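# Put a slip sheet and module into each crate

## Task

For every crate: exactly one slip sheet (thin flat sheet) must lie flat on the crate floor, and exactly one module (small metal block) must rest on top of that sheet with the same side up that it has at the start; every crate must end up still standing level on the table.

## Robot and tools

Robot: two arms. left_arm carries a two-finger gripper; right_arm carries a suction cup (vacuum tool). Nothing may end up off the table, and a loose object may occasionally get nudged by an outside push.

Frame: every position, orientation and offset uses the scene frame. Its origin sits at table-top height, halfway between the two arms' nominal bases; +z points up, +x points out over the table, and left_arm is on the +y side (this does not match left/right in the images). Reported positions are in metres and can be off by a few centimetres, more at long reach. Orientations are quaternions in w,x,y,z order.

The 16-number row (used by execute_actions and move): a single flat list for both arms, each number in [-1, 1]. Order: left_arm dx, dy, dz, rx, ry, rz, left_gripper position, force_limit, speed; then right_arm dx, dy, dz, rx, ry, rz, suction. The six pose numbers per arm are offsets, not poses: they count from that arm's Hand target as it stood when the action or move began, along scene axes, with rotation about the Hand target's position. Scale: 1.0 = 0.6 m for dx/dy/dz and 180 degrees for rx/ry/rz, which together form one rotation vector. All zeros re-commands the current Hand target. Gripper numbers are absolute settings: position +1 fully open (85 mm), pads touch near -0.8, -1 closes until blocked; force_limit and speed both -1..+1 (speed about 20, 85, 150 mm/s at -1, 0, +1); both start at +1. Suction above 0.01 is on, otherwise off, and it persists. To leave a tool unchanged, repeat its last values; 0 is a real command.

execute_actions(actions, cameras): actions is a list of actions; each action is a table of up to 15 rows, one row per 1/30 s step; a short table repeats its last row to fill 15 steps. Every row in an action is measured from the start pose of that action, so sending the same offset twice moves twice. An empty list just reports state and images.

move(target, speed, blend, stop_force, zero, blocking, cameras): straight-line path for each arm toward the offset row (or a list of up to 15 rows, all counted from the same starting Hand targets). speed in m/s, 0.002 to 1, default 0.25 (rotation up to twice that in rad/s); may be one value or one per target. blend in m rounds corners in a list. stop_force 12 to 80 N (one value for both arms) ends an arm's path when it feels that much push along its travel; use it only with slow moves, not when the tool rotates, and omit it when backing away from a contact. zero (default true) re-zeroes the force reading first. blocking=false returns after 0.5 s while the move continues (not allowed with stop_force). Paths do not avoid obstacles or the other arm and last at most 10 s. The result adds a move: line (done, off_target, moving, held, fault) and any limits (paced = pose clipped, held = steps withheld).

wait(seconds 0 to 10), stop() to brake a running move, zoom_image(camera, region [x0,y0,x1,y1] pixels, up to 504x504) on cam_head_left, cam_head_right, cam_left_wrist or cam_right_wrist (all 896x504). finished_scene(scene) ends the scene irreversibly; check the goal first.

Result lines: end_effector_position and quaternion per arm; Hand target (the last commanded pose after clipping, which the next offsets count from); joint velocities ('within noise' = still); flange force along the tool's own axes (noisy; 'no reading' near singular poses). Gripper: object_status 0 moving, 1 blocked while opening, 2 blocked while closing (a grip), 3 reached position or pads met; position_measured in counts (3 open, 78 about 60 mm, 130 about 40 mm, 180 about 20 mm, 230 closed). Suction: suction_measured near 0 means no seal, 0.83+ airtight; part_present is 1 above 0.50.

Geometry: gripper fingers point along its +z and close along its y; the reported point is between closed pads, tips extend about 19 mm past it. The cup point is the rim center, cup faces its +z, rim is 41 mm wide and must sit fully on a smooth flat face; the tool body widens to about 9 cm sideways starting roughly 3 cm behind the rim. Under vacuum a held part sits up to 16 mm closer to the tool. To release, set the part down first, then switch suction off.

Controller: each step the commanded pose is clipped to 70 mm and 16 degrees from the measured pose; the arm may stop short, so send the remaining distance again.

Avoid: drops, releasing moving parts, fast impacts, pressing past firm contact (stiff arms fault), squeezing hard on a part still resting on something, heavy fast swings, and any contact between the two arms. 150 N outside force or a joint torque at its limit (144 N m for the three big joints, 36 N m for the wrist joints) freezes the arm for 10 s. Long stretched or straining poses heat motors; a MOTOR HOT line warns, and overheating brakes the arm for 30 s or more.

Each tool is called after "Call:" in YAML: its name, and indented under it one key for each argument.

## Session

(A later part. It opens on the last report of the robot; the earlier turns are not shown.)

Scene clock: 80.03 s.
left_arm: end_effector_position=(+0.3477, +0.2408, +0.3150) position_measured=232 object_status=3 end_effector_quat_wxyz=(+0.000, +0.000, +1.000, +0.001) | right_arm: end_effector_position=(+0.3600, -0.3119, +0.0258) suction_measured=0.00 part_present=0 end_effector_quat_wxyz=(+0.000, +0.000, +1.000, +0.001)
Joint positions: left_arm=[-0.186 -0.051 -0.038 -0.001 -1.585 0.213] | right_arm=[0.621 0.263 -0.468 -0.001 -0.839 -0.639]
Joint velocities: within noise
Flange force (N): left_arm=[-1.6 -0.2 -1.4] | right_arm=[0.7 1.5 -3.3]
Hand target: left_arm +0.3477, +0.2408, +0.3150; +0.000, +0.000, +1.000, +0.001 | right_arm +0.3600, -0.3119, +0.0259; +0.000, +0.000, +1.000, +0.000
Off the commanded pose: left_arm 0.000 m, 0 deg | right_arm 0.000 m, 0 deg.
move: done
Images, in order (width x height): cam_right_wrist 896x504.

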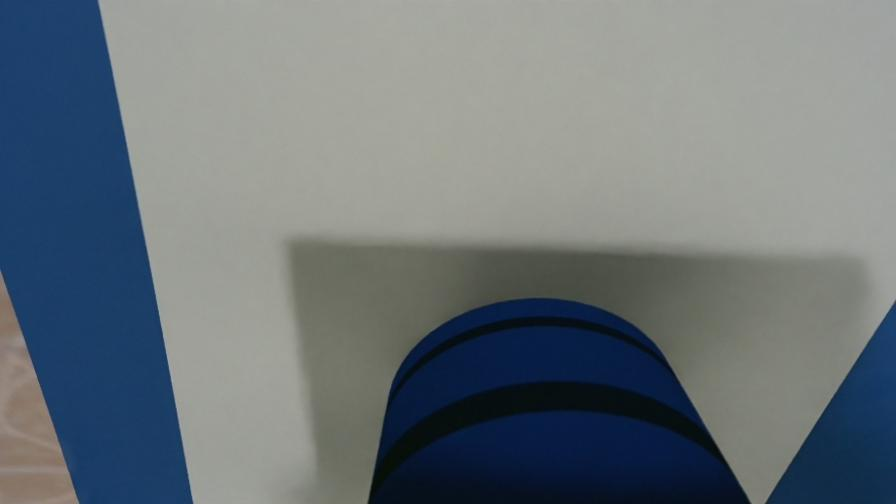

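Call:
move:
  target: [0.0,0,0,0,0,0,-0.9,0,0,0.1,-0.0225,0.457,0,0,0,0]
  speed: 0.25
  cameras: ["cam_right_wrist"]

Call:
zoom_image:
  camera: "cam_right_wrist"
  region: [320, 20, 620, 320]

Call:
move:
  target: [0.0,0,0,0,0,0,-0.9,0,0,0,0.41667,0,0,0,0,0]
  speed: 0.25
  cameras: ["cam_right_wrist"]

Call:
zoom_image:
  camera: "cam_right_wrist"
  region: [320, 20, 620, 320]

Scene clock: 84.87 s.
left_arm: end_effector_position=(+0.3477, +0.2408, +0.3150) position_measured=232 object_status=3 end_effector_quat_wxyz=(+0.000, +0.000, +1.000, +0.001) | right_arm: end_effector_position=(+0.4200, -0.3254, +0.3001) suction_measured=0.00 part_present=0 end_effector_quat_wxyz=(+0.000, +0.000, +1.000, +0.000)
Joint positions: left_arm=[-0.186 -0.051 -0.038 -0.001 -1.585 0.213] | right_arm=[0.523 0.128 0.073 -0.001 -1.515 -0.541]
Joint velocities: within noise
Flange force (N): left_arm=[-0.6 0.2 -0.3] | right_arm=[1.5 1.3 -2.8]
Hand target: left_arm +0.3477, +0.2408, +0.3150; +0.000, +0.000, +1.000, +0.001 | right_arm +0.4200, -0.3254, +0.3001; +0.000, +0.000, +1.000, +0.000
Off the commanded pose: left_arm 0.000 m, 0 deg | right_arm 0.000 m, 0 deg.
move: done
Images, in order (width x height): cam_right_wrist 896x504.

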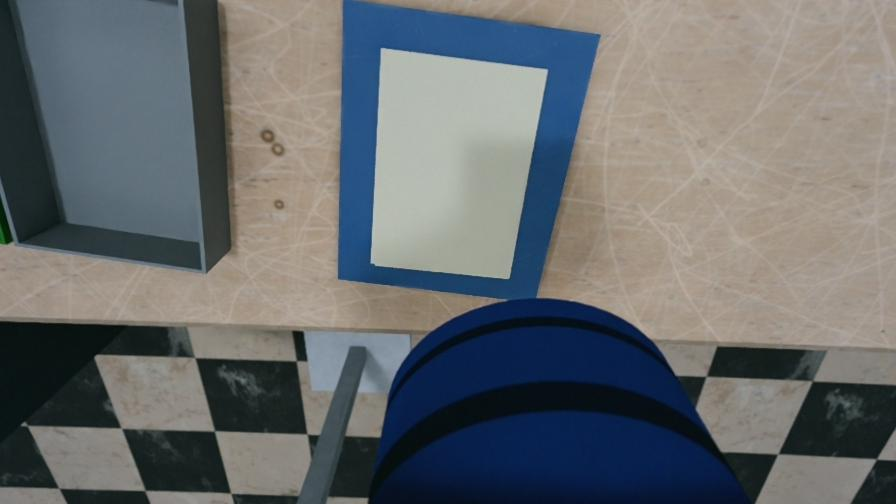

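Scaled by 1.680 from the camera's 896x504 image, which has a finer 1280x720 frame.

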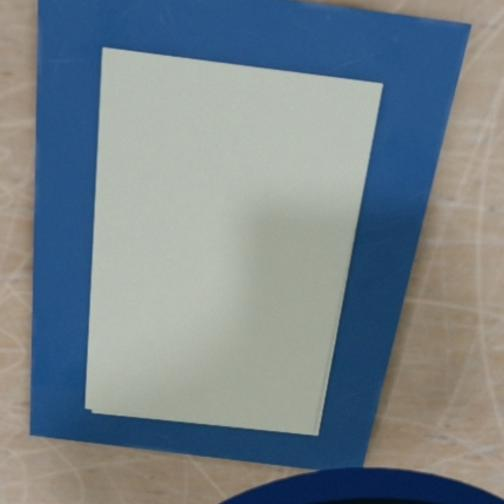

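Scene clock: 86.43 s.
left_arm: end_effector_position=(+0.3477, +0.2408, +0.3150) position_measured=232 object_status=3 end_effector_quat_wxyz=(+0.000, +0.000, +1.000, +0.001) | right_arm: end_effector_position=(+0.4201, -0.0754, +0.3001) suction_measured=0.00 part_present=0 end_effector_quat_wxyz=(+0.000, +0.000, +1.000, +0.000)
Joint positions: left_arm=[-0.186 -0.051 -0.038 -0.001 -1.585 0.213] | right_arm=[0.873 0.434 0.459 0 -1.595 -0.891]
Joint velocities: within noise
Flange force (N): left_arm=[-1.0 -0.6 -0.9] | right_arm=[3.3 -1.8 -1.9]
Hand target: left_arm +0.3477, +0.2408, +0.3150; +0.000, +0.000, +1.000, +0.001 | right_arm +0.4200, -0.0754, +0.3001; +0.000, +0.000, +1.000, +0.000
Off the commanded pose: left_arm 0.000 m, 0 deg | right_arm 0.000 m, 0 deg.
move: done
Images, in order (width x height): cam_right_wrist 896x504.

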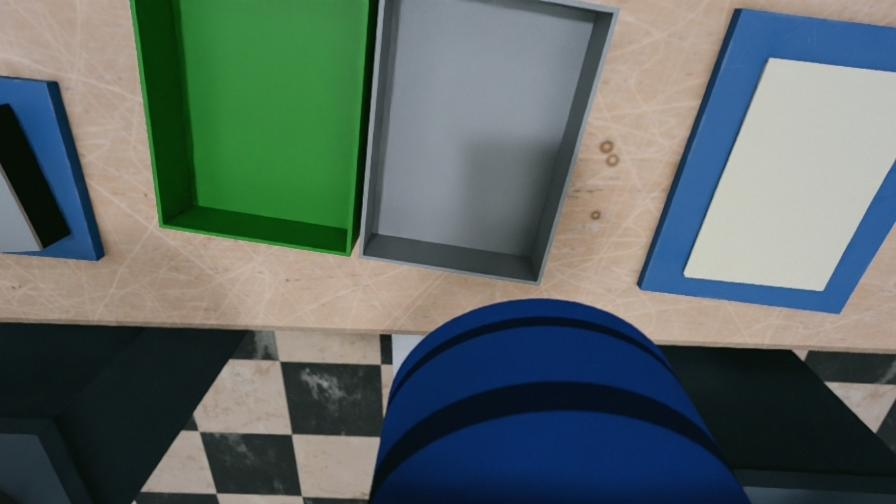

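Scaled by 1.680 from the camera's 896x504 image, which has a finer 1280x720 frame.

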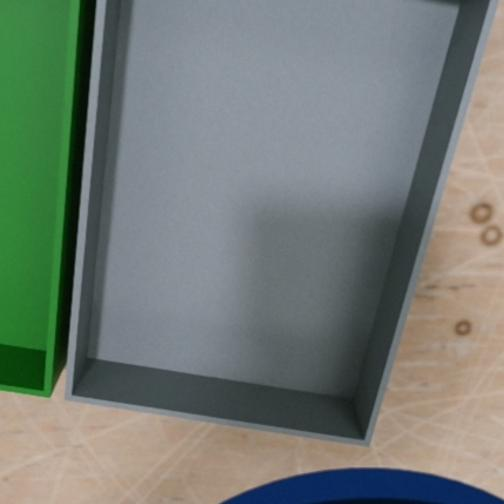

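Call:
move:
  target: [0.0,0,0,0,0,0,-0.9,0,0,0.06667,0,0,0,0,0,0]
  speed: 0.25
  cameras: ["cam_right_wrist"]

Call:
zoom_image:
  camera: "cam_right_wrist"
  region: [330, 20, 630, 320]

Call:
zoom_image:
  camera: "cam_right_wrist"
  region: [100, 20, 400, 320]

Scene clock: 88.97 s.
left_arm: end_effector_position=(+0.3477, +0.2408, +0.3150) position_measured=232 object_status=3 end_effector_quat_wxyz=(+0.000, +0.000, +1.000, +0.001) | right_arm: end_effector_position=(+0.4601, -0.0754, +0.3001) suction_measured=0.00 part_present=0 end_effector_quat_wxyz=(+0.000, +0.000, +1.000, +0.000)
Joint positions: left_arm=[-0.186 -0.051 -0.038 -0.001 -1.585 0.213] | right_arm=[0.824 0.525 0.59 -0.001 -1.635 -0.842]
Joint velocities: within noise
Flange force (N): left_arm=[-0.5 0.4 -1.2] | right_arm=[3.7 -0.6 -1.7]
Hand target: left_arm +0.3477, +0.2408, +0.3150; +0.000, +0.000, +1.000, +0.001 | right_arm +0.4600, -0.0754, +0.3001; +0.000, +0.000, +1.000, +0.000
Off the commanded pose: left_arm 0.000 m, 0 deg | right_arm 0.000 m, 0 deg.
move: done
Images, in order (width x height): cam_right_wrist 896x504.

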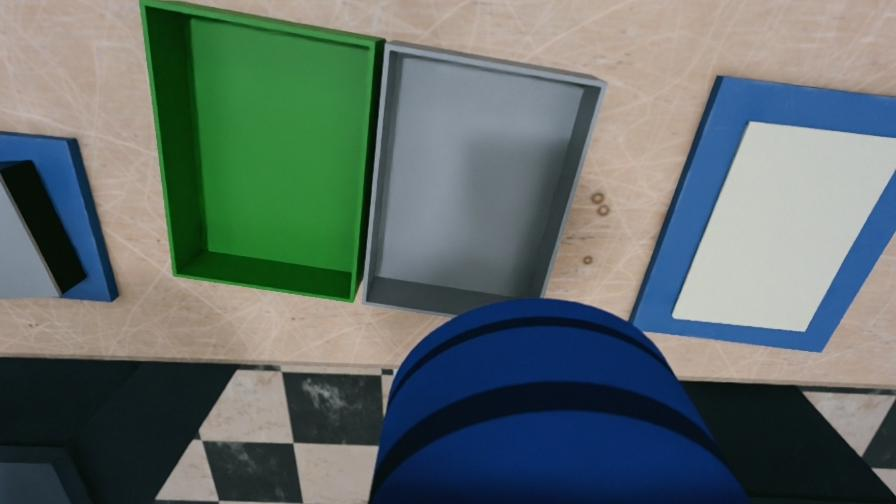

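Scaled by 1.680 from the camera's 896x504 image, which has a finer 1280x720 frame.

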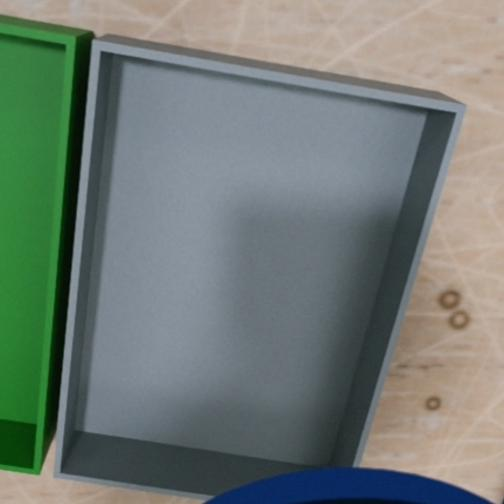

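Scaled by 1.680 from the camera's 896x504 image, which has a finer 1280x720 frame.

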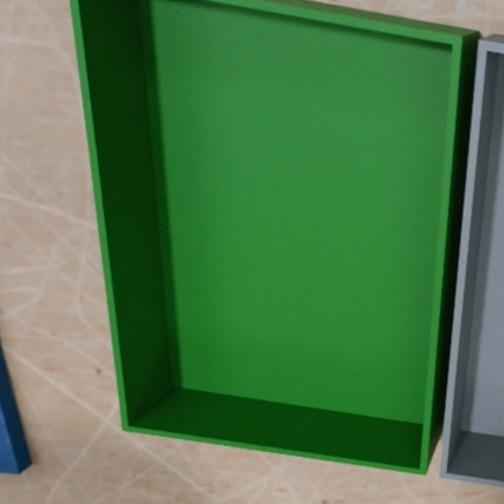

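Call:
execute_actions:
  actions: []
  cameras: ["cam_left_wrist","cam_head_right"]

Call:
zoom_image:
  camera: "cam_head_right"
  region: [400, 200, 600, 360]

Scene clock: 104.30 s.
left_arm: end_effector_position=(+0.3477, +0.2408, +0.3150) position_measured=232 object_status=3 end_effector_quat_wxyz=(+0.000, +0.000, +1.000, +0.001) | right_arm: end_effector_position=(+0.4600, -0.0754, +0.3001) suction_measured=0.00 part_present=0 end_effector_quat_wxyz=(+0.000, +0.000, +1.000, +0.000)
Joint positions: left_arm=[-0.186 -0.051 -0.038 -0.001 -1.585 0.213] | right_arm=[0.824 0.525 0.59 -0.001 -1.635 -0.842]
Joint velocities: within noise
Flange force (N): left_arm=[-1.4 0.0 -0.9] | right_arm=[3.6 -0.9 -1.9]
Hand target: left_arm +0.3477, +0.2408, +0.3150; +0.000, +0.000, +1.000, +0.001 | right_arm +0.4600, -0.0754, +0.3001; +0.000, +0.000, +1.000, +0.000
Off the commanded pose: left_arm 0.000 m, 0 deg | right_arm 0.000 m, 0 deg.
Images, in order (width x height): cam_head_right 896x504, cam_left_wrist 896x504.

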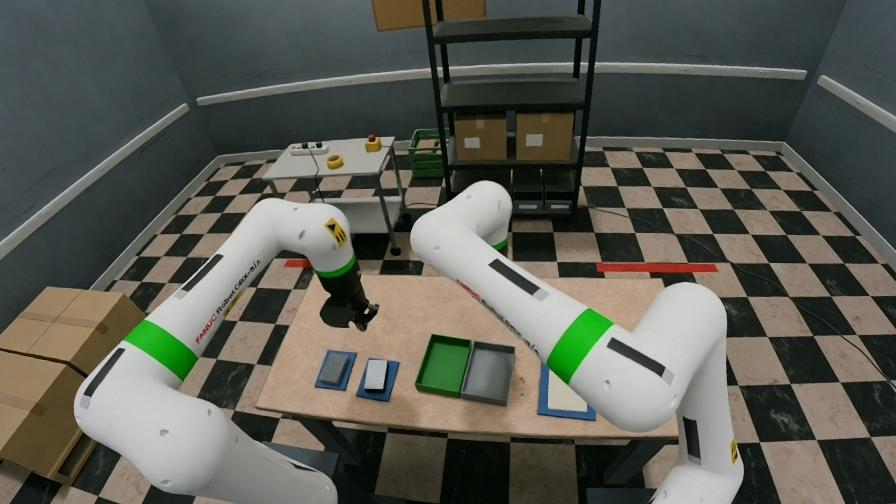

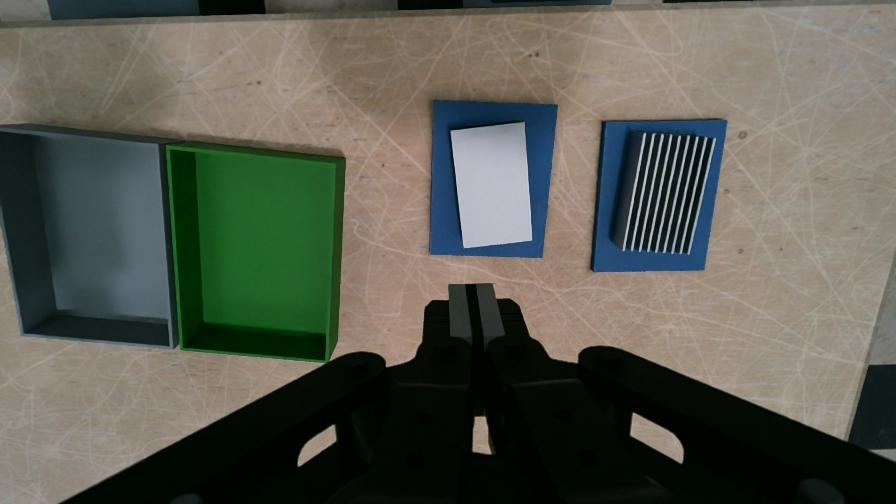

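Scaled by 2.520 from the camera's 896x504 image, which has a finer 1280x720 frame.

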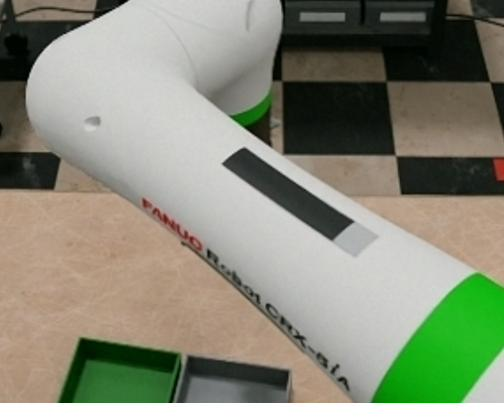

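Call:
move:
  target: [0.1,0.1,0,-0.36,0,0,-0.9,0,0,0,0,0,0,0,0,0]
  speed: 0.3
  cameras: ["cam_left_wrist"]

Scene clock: 108.33 s.
left_arm: end_effector_position=(+0.4077, +0.3008, +0.3150) position_measured=232 object_status=3 end_effector_quat_wxyz=(+0.000, +0.000, +0.845, -0.535) | right_arm: end_effector_position=(+0.4600, -0.0754, +0.3001) suction_measured=0.00 part_present=0 end_effector_quat_wxyz=(+0.000, +0.000, +1.000, +0.000)
Joint positions: left_arm=[0.487 0.09 -0.55 0.948 -1.638 -0.767] | right_arm=[0.824 0.525 0.59 -0.001 -1.635 -0.842]
Joint velocities: within noise
Flange force (N): left_arm=[-0.6 0.4 -0.3] | right_arm=[3.3 -1.6 -2.0]
Hand target: left_arm +0.4077, +0.3008, +0.3150; +0.000, +0.000, +0.845, -0.535 | right_arm +0.4600, -0.0754, +0.3001; +0.000, +0.000, +1.000, +0.000
Off the commanded pose: left_arm 0.000 m, 0 deg | right_arm 0.000 m, 0 deg.
move: done
Images, in order (width x height): cam_left_wrist 896x504.

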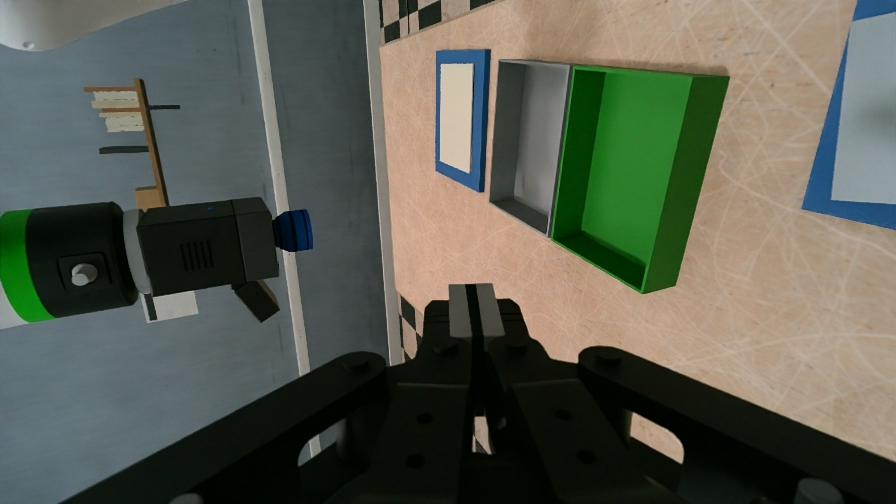

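Call:
move:
  target:
    - [0,0,0,0,0,0,-0.9,0,0,-0.2198,-0.395,-0.15,0,0,-0.0306,0]
    - [0,0,0,0,0,0,-0.9,0,0,-0.2198,-0.395,-0.455,0,0,-0.0306,0]
  speed: 0.25
  blend: 0.03
  cameras: ["cam_left_wrist","cam_right_wrist"]

Call:
move:
  target: [0.0,0,0,0,0,0,-0.9,0,0,0,0,-0.06,0,0,0,1]
  speed: 0.012
  stop_force: 12
  cameras: ["cam_right_wrist","cam_left_wrist"]

Scene clock: 116.67 s.
left_arm: end_effector_position=(+0.4077, +0.3008, +0.3150) position_measured=232 object_status=3 end_effector_quat_wxyz=(+0.000, +0.000, +0.845, -0.535) | right_arm: end_effector_position=(+0.3281, -0.3124, +0.0271) suction_measured=0.00 part_present=0 end_effector_quat_wxyz=(+0.000, +0.048, +0.999, +0.000)
Joint positions: left_arm=[0.487 0.09 -0.55 0.948 -1.638 -0.767] | right_arm=[0.668 0.196 -0.552 -0.001 -0.822 -0.782]
Joint velocities: within noise
Flange force (N): left_arm=[0.2 0.3 -0.4] | right_arm=[5.0 0.1 -3.4]
Hand target: left_arm +0.4077, +0.3008, +0.3150; +0.000, +0.000, +0.845, -0.535 | right_arm +0.3282, -0.3124, +0.0271; +0.000, +0.048, +0.999, +0.000
Off the commanded pose: left_arm 0.000 m, 0 deg | right_arm 0.000 m, 0 deg.
move: done
Images, in order (width x height): cam_left_wrist 896x504, cam_right_wrist 896x504.

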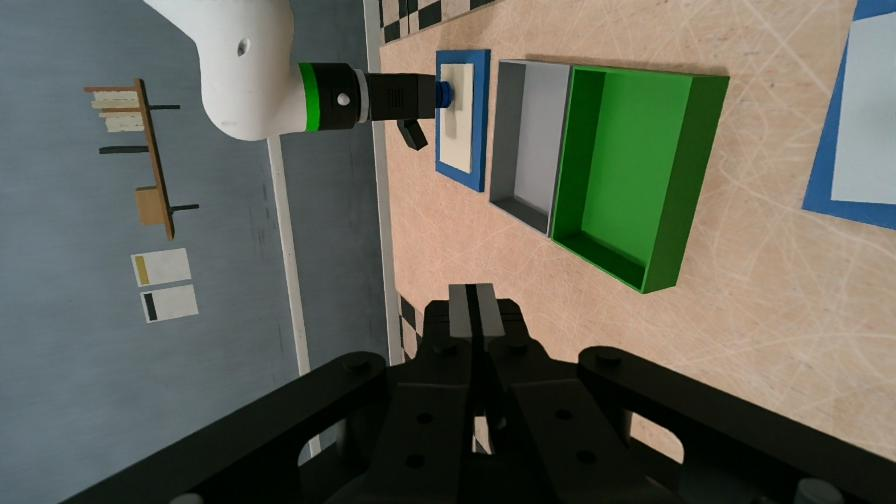

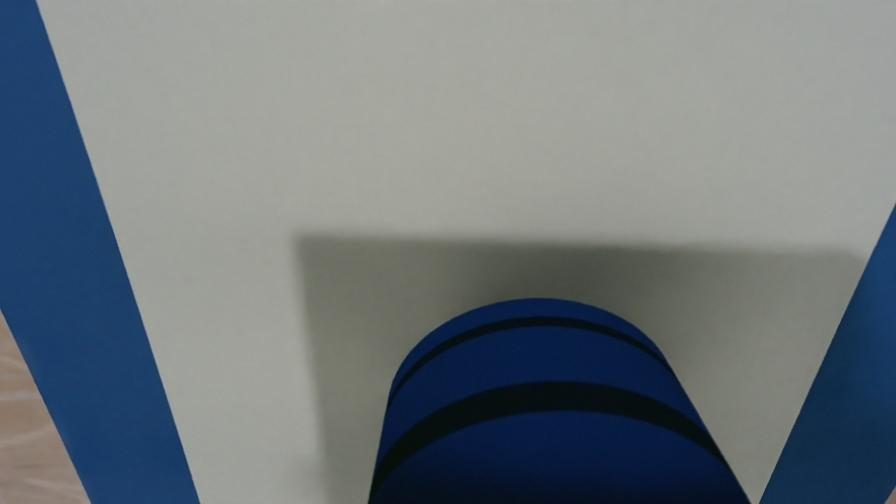

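Scene clock: 119.83 s.
left_arm: end_effector_position=(+0.4077, +0.3008, +0.3150) position_measured=232 object_status=3 end_effector_quat_wxyz=(+0.000, +0.000, +0.845, -0.535) | right_arm: end_effector_position=(+0.3282, -0.3124, -0.0035) suction_measured=0.93 part_present=1 end_effector_quat_wxyz=(+0.000, +0.048, +0.999, +0.001)
Joint positions: left_arm=[0.487 0.09 -0.55 0.948 -1.638 -0.767] | right_arm=[0.668 0.258 -0.571 -0.001 -0.741 -0.781]
Joint velocities: within noise
Flange force (N): left_arm=[0.1 0.2 0.2] | right_arm=[7.4 -0.3 -29.8]
Hand target: left_arm +0.4077, +0.3008, +0.3150; +0.000, +0.000, +0.845, -0.535 | right_arm +0.3282, -0.3124, -0.0035; +0.000, +0.048, +0.999, +0.001 (not the last commanded pose)
Off the commanded pose: left_arm 0.000 m, 0 deg | right_arm 0.005 m, 0 deg.
move: contact (right_arm)
Images, in order (width x height): cam_left_wrist 896x504, cam_right_wrist 896x504.

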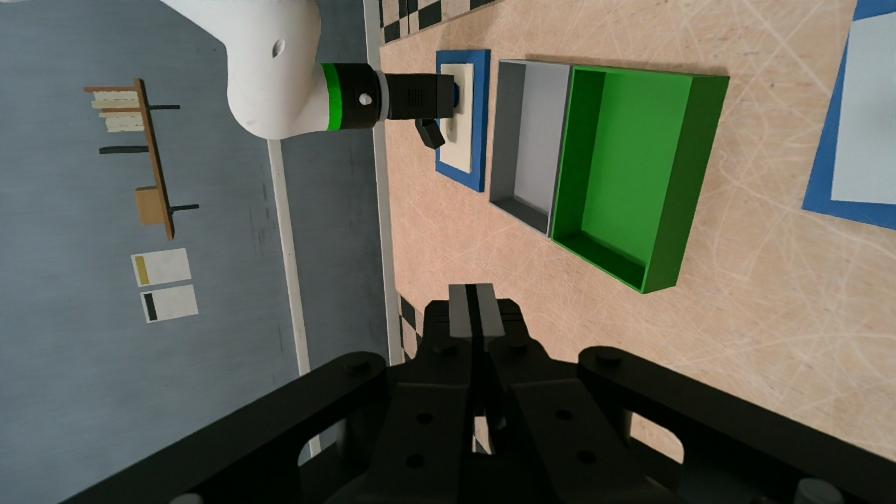

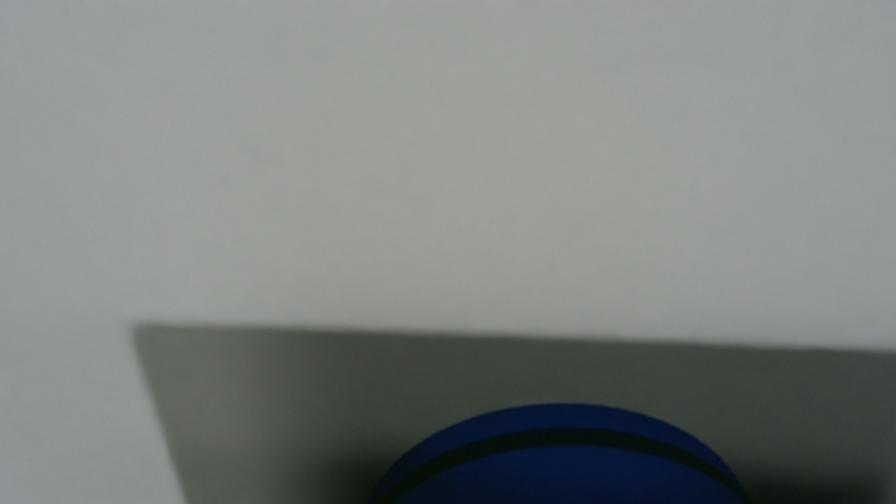

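Call:
move:
  target:
    - [0,0,0,0,0,0,-0.9,0,0,0,0,0.05,0,0,0,1]
    - [0,0,0,0,0,0,-0.9,0,0,0,0,0.2,0,0,0,1]
    - [0,0,0,0,0,0,-0.9,0,0,0.0453,0.3935,0.2,0,0,-0.01667,1]
  speed: [0.04,0.12,0.15]
  cameras: ["cam_left_wrist","cam_right_wrist","cam_head_right"]

Call:
zoom_image:
  camera: "cam_left_wrist"
  region: [380, 0, 780, 320]

Scene clock: 124.73 s.
left_arm: end_effector_position=(+0.4077, +0.3008, +0.3150) position_measured=232 object_status=3 end_effector_quat_wxyz=(+0.000, +0.000, +0.845, -0.535) | right_arm: end_effector_position=(+0.3554, -0.0763, +0.1166) suction_measured=0.93 part_present=1 end_effector_quat_wxyz=(+0.000, +0.074, +0.997, +0.000)
Joint positions: left_arm=[0.487 0.09 -0.55 0.948 -1.638 -0.767] | right_arm=[0.963 0.401 -0.026 0 -1.142 -1.129]
Joint velocities: within noise
Flange force (N): left_arm=[-0.5 0.0 0.0] | right_arm=[3.7 -2.3 -2.8]
Hand target: left_arm +0.4077, +0.3008, +0.3150; +0.000, +0.000, +0.845, -0.535 | right_arm +0.3554, -0.0763, +0.1165; +0.000, +0.074, +0.997, +0.001
Off the commanded pose: left_arm 0.000 m, 0 deg | right_arm 0.000 m, 0 deg.
move: done
Images, in order (width x height): cam_head_right 896x504, cam_left_wrist 896x504, cam_right_wrist 896x504.

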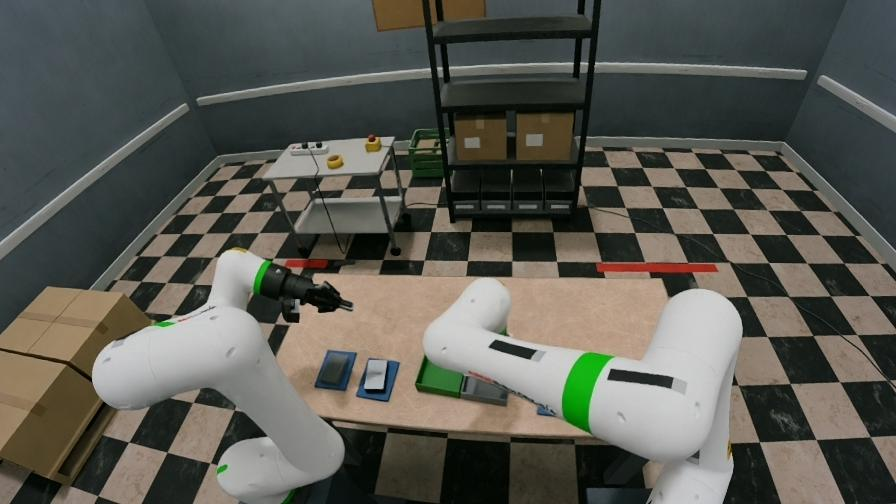

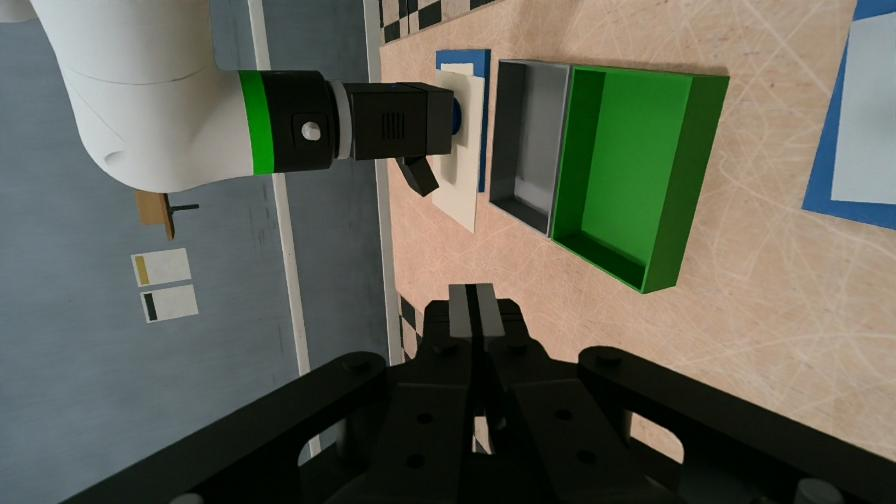

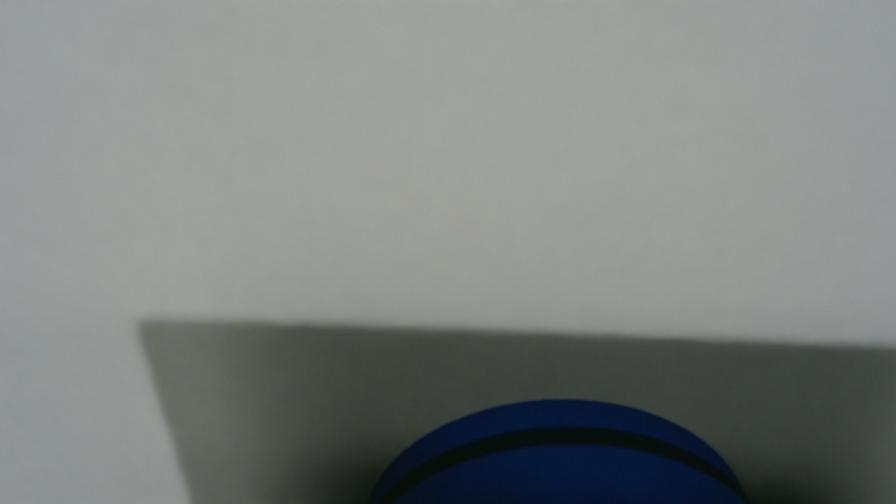

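Scaled by 1.260 from the camera's 896x504 image, which has a finer 1280x720 frame.

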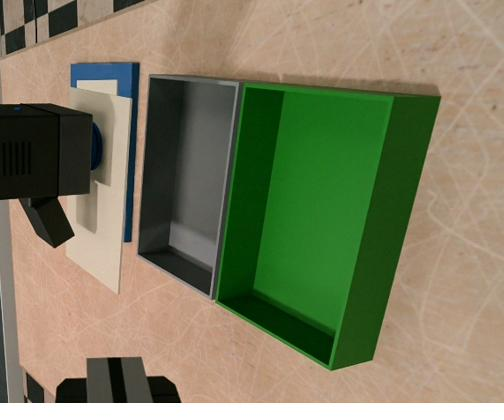

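Call:
move:
  target: [0,0,0,0,0,0,-0.9,0,0,0,0,-0.115,0,0,0,1]
  speed: 0.06
  cameras: ["cam_left_wrist"]

Call:
zoom_image:
  camera: "cam_left_wrist"
  region: [380, 0, 680, 300]

Scene clock: 128.20 s.
left_arm: end_effector_position=(+0.4077, +0.3008, +0.3150) position_measured=232 object_status=3 end_effector_quat_wxyz=(+0.000, +0.000, +0.845, -0.535) | right_arm: end_effector_position=(+0.3554, -0.0763, +0.0476) suction_measured=0.93 part_present=1 end_effector_quat_wxyz=(+0.000, +0.074, +0.997, +0.001)
Joint positions: left_arm=[0.487 0.09 -0.55 0.948 -1.638 -0.767] | right_arm=[0.963 0.482 -0.091 0 -0.997 -1.129]
Joint velocities: within noise
Flange force (N): left_arm=[-0.1 0.0 -0.4] | right_arm=[2.3 -0.2 -3.4]
Hand target: left_arm +0.4077, +0.3008, +0.3150; +0.000, +0.000, +0.845, -0.535 | right_arm +0.3554, -0.0763, +0.0475; +0.000, +0.074, +0.997, +0.001
Off the commanded pose: left_arm 0.000 m, 0 deg | right_arm 0.000 m, 0 deg.
move: done
Images, in order (width x height): cam_left_wrist 896x504.

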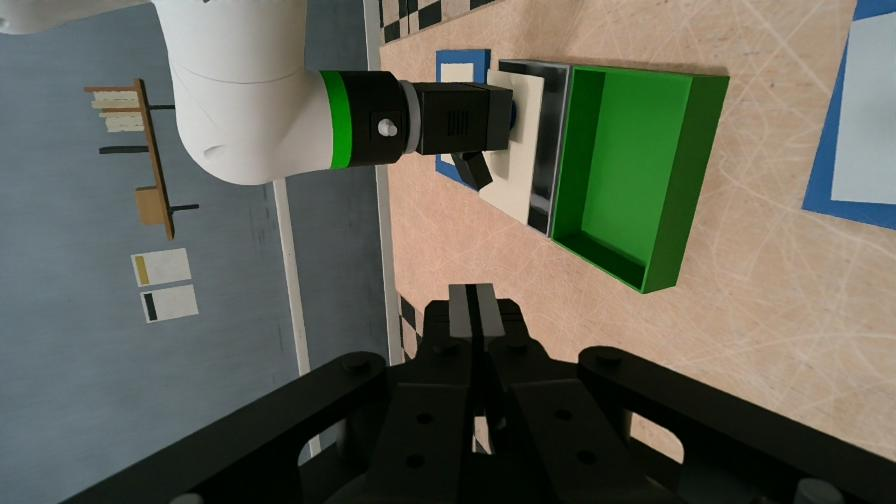

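Scaled by 1.680 from the camera's 896x504 image, which has a finer 1280x720 frame.

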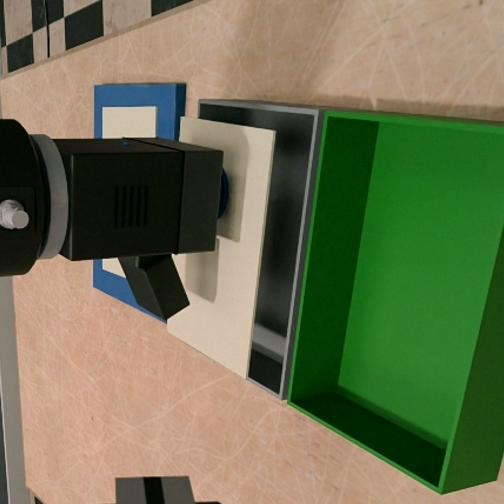

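Call:
move:
  target: [0,0,0,0,0,0,-0.9,0,0,0,0,-0.05,0,0,0,1]
  speed: 0.03
  stop_force: 12
  cameras: ["cam_left_wrist"]

Call:
zoom_image:
  camera: "cam_left_wrist"
  region: [380, 0, 680, 300]

Scene clock: 131.57 s.
left_arm: end_effector_position=(+0.4077, +0.3008, +0.3150) position_measured=232 object_status=3 end_effector_quat_wxyz=(+0.000, +0.000, +0.845, -0.535) | right_arm: end_effector_position=(+0.3554, -0.0763, +0.0175) suction_measured=0.93 part_present=1 end_effector_quat_wxyz=(+0.000, +0.074, +0.997, +0.001)
Joint positions: left_arm=[0.487 0.09 -0.55 0.948 -1.638 -0.767] | right_arm=[0.963 0.524 -0.11 0 -0.936 -1.129]
Joint velocities: within noise
Flange force (N): left_arm=[-0.1 0.1 -0.5] | right_arm=[2.2 -0.8 -3.9]
Hand target: left_arm +0.4077, +0.3008, +0.3150; +0.000, +0.000, +0.845, -0.535 | right_arm +0.3554, -0.0763, +0.0175; +0.000, +0.074, +0.997, +0.001
Off the commanded pose: left_arm 0.000 m, 0 deg | right_arm 0.000 m, 0 deg.
move: done
Images, in order (width x height): cam_left_wrist 896x504.

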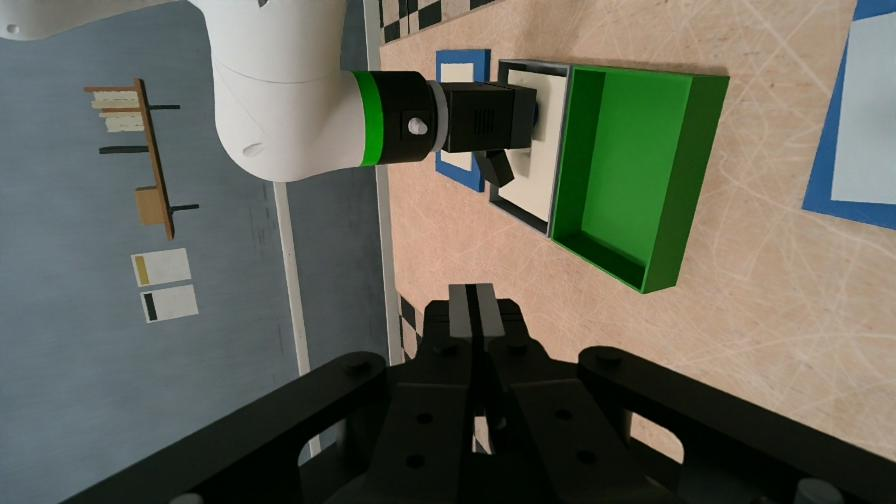

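Scaled by 1.680 from the camera's 896x504 image, which has a finer 1280x720 frame.

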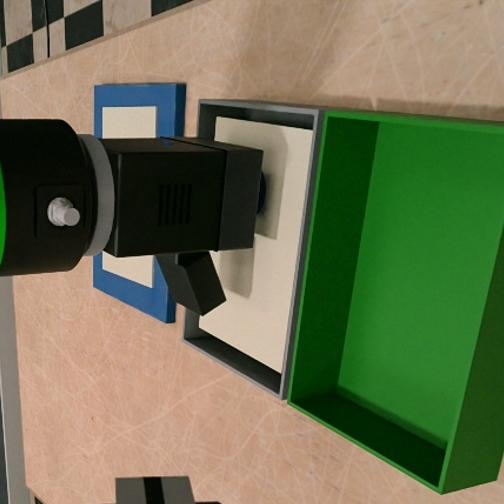

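Call:
move:
  target: [0,0,0,0,0,0,-0.9,0,0,0,0,-0.05,0,0,0,1]
  speed: 0.015
  stop_force: 12
  cameras: ["cam_left_wrist"]

Call:
zoom_image:
  camera: "cam_left_wrist"
  region: [380, 0, 680, 300]

Scene clock: 135.57 s.
left_arm: end_effector_position=(+0.4077, +0.3008, +0.3150) position_measured=232 object_status=3 end_effector_quat_wxyz=(+0.000, +0.000, +0.845, -0.535) | right_arm: end_effector_position=(+0.3554, -0.0762, -0.0120) suction_measured=0.93 part_present=1 end_effector_quat_wxyz=(+0.000, +0.074, +0.997, +0.001)
Joint positions: left_arm=[0.487 0.09 -0.55 0.948 -1.638 -0.767] | right_arm=[0.963 0.569 -0.125 0 -0.876 -1.129]
Joint velocities: within noise
Flange force (N): left_arm=[-0.9 -0.2 -0.8] | right_arm=[4.1 -2.0 -21.1]
Hand target: left_arm +0.4077, +0.3008, +0.3150; +0.000, +0.000, +0.845, -0.535 | right_arm +0.3554, -0.0762, -0.0120; +0.000, +0.074, +0.997, +0.001
Off the commanded pose: left_arm 0.000 m, 0 deg | right_arm 0.000 m, 0 deg.
move: contact (right_arm)
Images, in order (width x height): cam_left_wrist 896x504.

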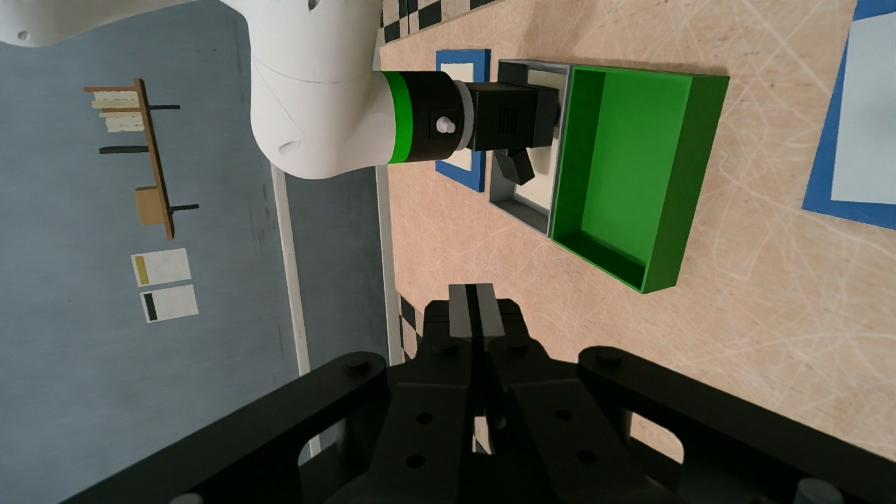

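Scaled by 1.680 from the camera's 896x504 image, which has a finer 1280x720 frame.

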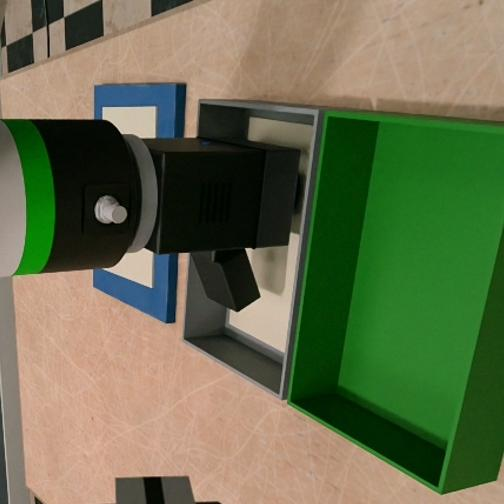

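Release while rising gently (cup expands), then move away and view.

Call:
execute_actions:
  actions:
    - [[0,0,0,0,0,0,-0.9,0,0,0,0,0.008,0,0,0,0]]
    - [[0,0,0,0,0,0,-0.9,0,0,0,0,0.0,0,0,0,0]]
  cameras: []

Call:
move:
  target:
    - [0,0,0,0,0,0,-0.9,0,0,0,0,0.06,0,0,0,0]
    - [0,0,0,0,0,0,-0.9,0,0,0.09,0.0,0.5,0,0,0.0472,0]
  speed: [0.05,0.25]
  cameras: ["cam_left_wrist","cam_right_wrist"]

Call:
zoom_image:
  camera: "cam_right_wrist"
  region: [330, 20, 630, 320]

Scene clock: 138.33 s.
left_arm: end_effector_position=(+0.4077, +0.3008, +0.3150) position_measured=232 object_status=3 end_effector_quat_wxyz=(+0.000, +0.000, +0.845, -0.535) | right_arm: end_effector_position=(+0.3554, -0.0762, -0.0072) suction_measured=0.00 part_present=0 end_effector_quat_wxyz=(+0.000, +0.074, +0.997, +0.001)
Joint positions: left_arm=[0.487 0.09 -0.55 0.948 -1.638 -0.767] | right_arm=[0.963 0.561 -0.123 0 -0.886 -1.129]
Joint velocities: within noise
Flange force (N): left_arm=[0.4 -0.1 -0.3] | right_arm=[3.1 -2.7 -11.4]
Flange force at the end of the 1st action (N): left_arm=[-0.1 0.1 -0.4] | right_arm=[2.9 -1.4 -11.1]
Hand target: left_arm +0.4077, +0.3008, +0.3150; +0.000, +0.000, +0.845, -0.535 | right_arm +0.3554, -0.0762, -0.0072; +0.000, +0.074, +0.997, +0.001
Off the commanded pose: left_arm 0.000 m, 0 deg | right_arm 0.000 m, 0 deg.
No camera images: "cameras" was empty.

Scene clock: 140.70 s.
left_arm: end_effector_position=(+0.4077, +0.3008, +0.3150) position_measured=232 object_status=3 end_effector_quat_wxyz=(+0.000, +0.000, +0.845, -0.535) | right_arm: end_effector_position=(+0.4094, -0.0762, +0.2928) suction_measured=0.00 part_present=0 end_effector_quat_wxyz=(+0.000, +0.000, +1.000, +0.001)
Joint positions: left_arm=[0.487 0.09 -0.55 0.948 -1.638 -0.767] | right_arm=[0.886 0.409 0.408 -0.001 -1.568 -0.904]
Joint velocities: within noise
Flange force (N): left_arm=[-0.3 -0.3 -0.6] | right_arm=[2.5 -0.3 -2.1]
Hand target: left_arm +0.4077, +0.3008, +0.3150; +0.000, +0.000, +0.845, -0.535 | right_arm +0.4094, -0.0762, +0.2928; +0.000, +0.000, +1.000, +0.001
Off the commanded pose: left_arm 0.000 m, 0 deg | right_arm 0.000 m, 0 deg.
move: done
Images, in order (width x height): cam_left_wrist 896x504, cam_right_wrist 896x504.

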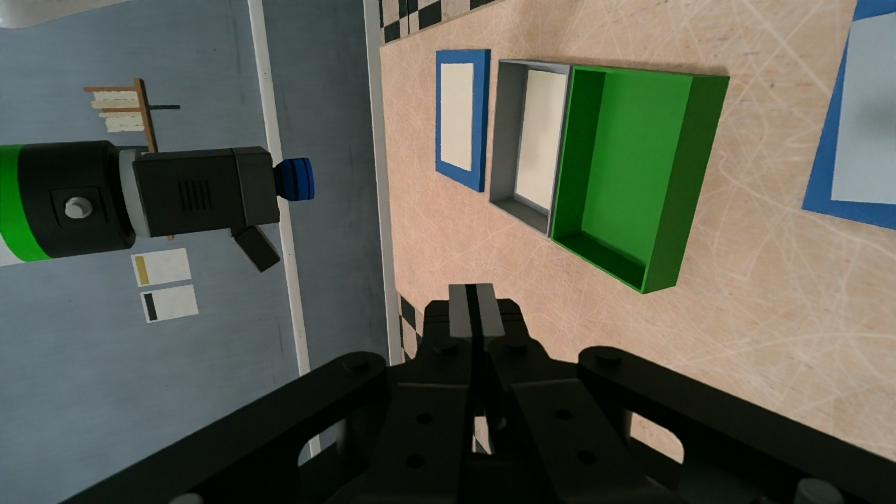

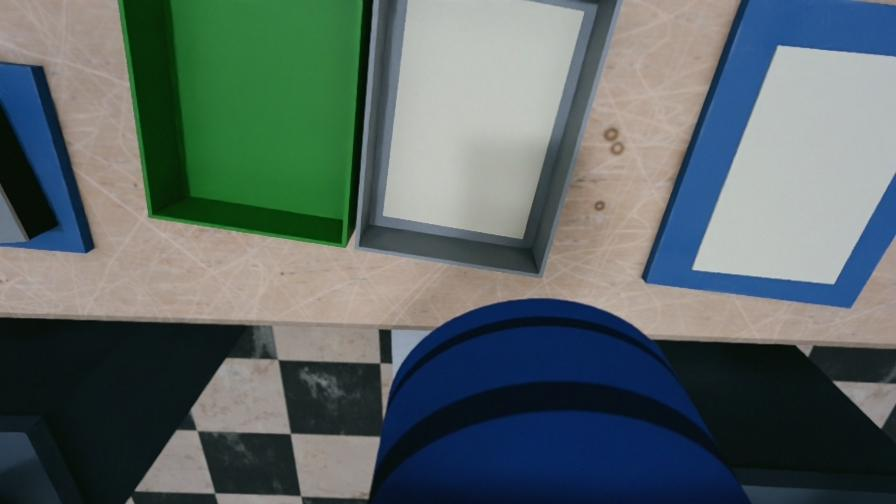

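Scaled by 1.680 from the camera's 896x504 image, which has a finer 1280x720 frame.

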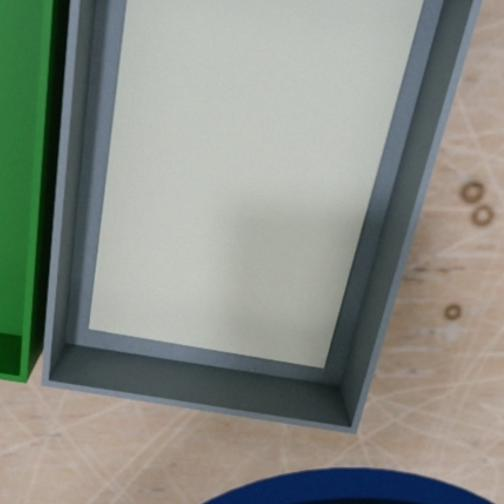

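Call:
move:
  target: [0,0,0,0,0,0,-0.9,0,0,0.01767,-0.4153,0.0122,0,0,0,0]
  speed: 0.25
  cameras: ["cam_right_wrist"]

Call:
zoom_image:
  camera: "cam_right_wrist"
  region: [320, 20, 620, 320]

Scene clock: 147.10 s.
left_arm: end_effector_position=(+0.4077, +0.3008, +0.3150) position_measured=232 object_status=3 end_effector_quat_wxyz=(+0.000, +0.000, +0.845, -0.535) | right_arm: end_effector_position=(+0.4200, -0.3254, +0.3001) suction_measured=0.00 part_present=0 end_effector_quat_wxyz=(+0.000, +0.000, +1.000, +0.001)
Joint positions: left_arm=[0.487 0.09 -0.55 0.948 -1.638 -0.767] | right_arm=[0.523 0.128 0.072 -0.001 -1.515 -0.541]
Joint velocities: within noise
Flange force (N): left_arm=[-0.4 0.0 -0.8] | right_arm=[1.7 2.9 -2.8]
Hand target: left_arm +0.4077, +0.3008, +0.3150; +0.000, +0.000, +0.845, -0.535 | right_arm +0.4200, -0.3254, +0.3001; +0.000, +0.000, +1.000, +0.001
Off the commanded pose: left_arm 0.000 m, 0 deg | right_arm 0.000 m, 0 deg.
move: done
Images, in order (width x height): cam_right_wrist 896x504.

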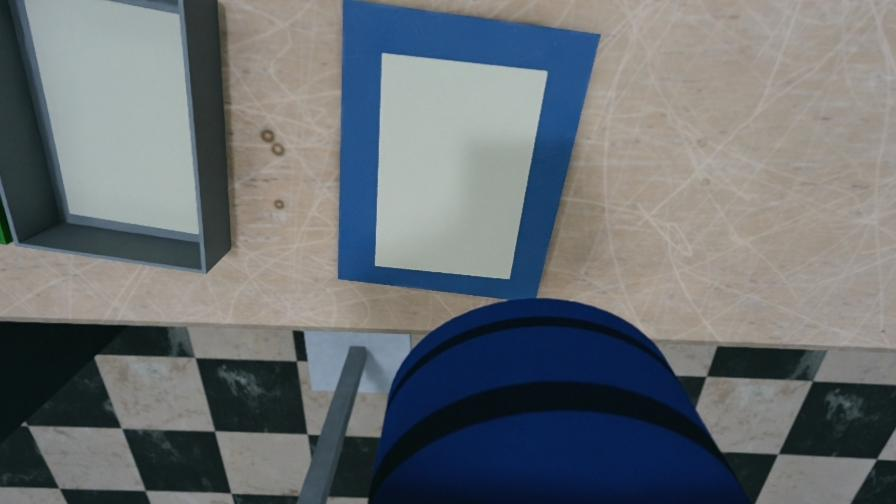

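Scaled by 1.680 from the camera's 896x504 image, which has a finer 1280x720 frame.

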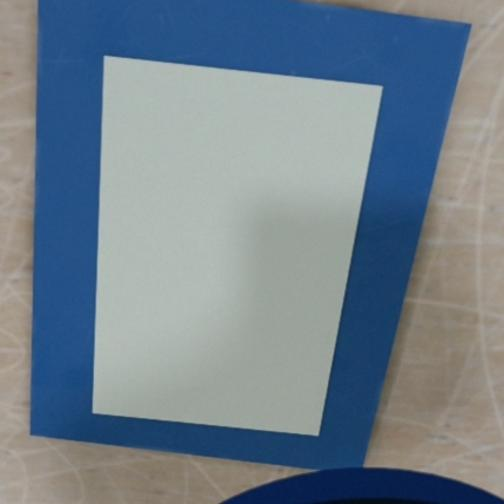

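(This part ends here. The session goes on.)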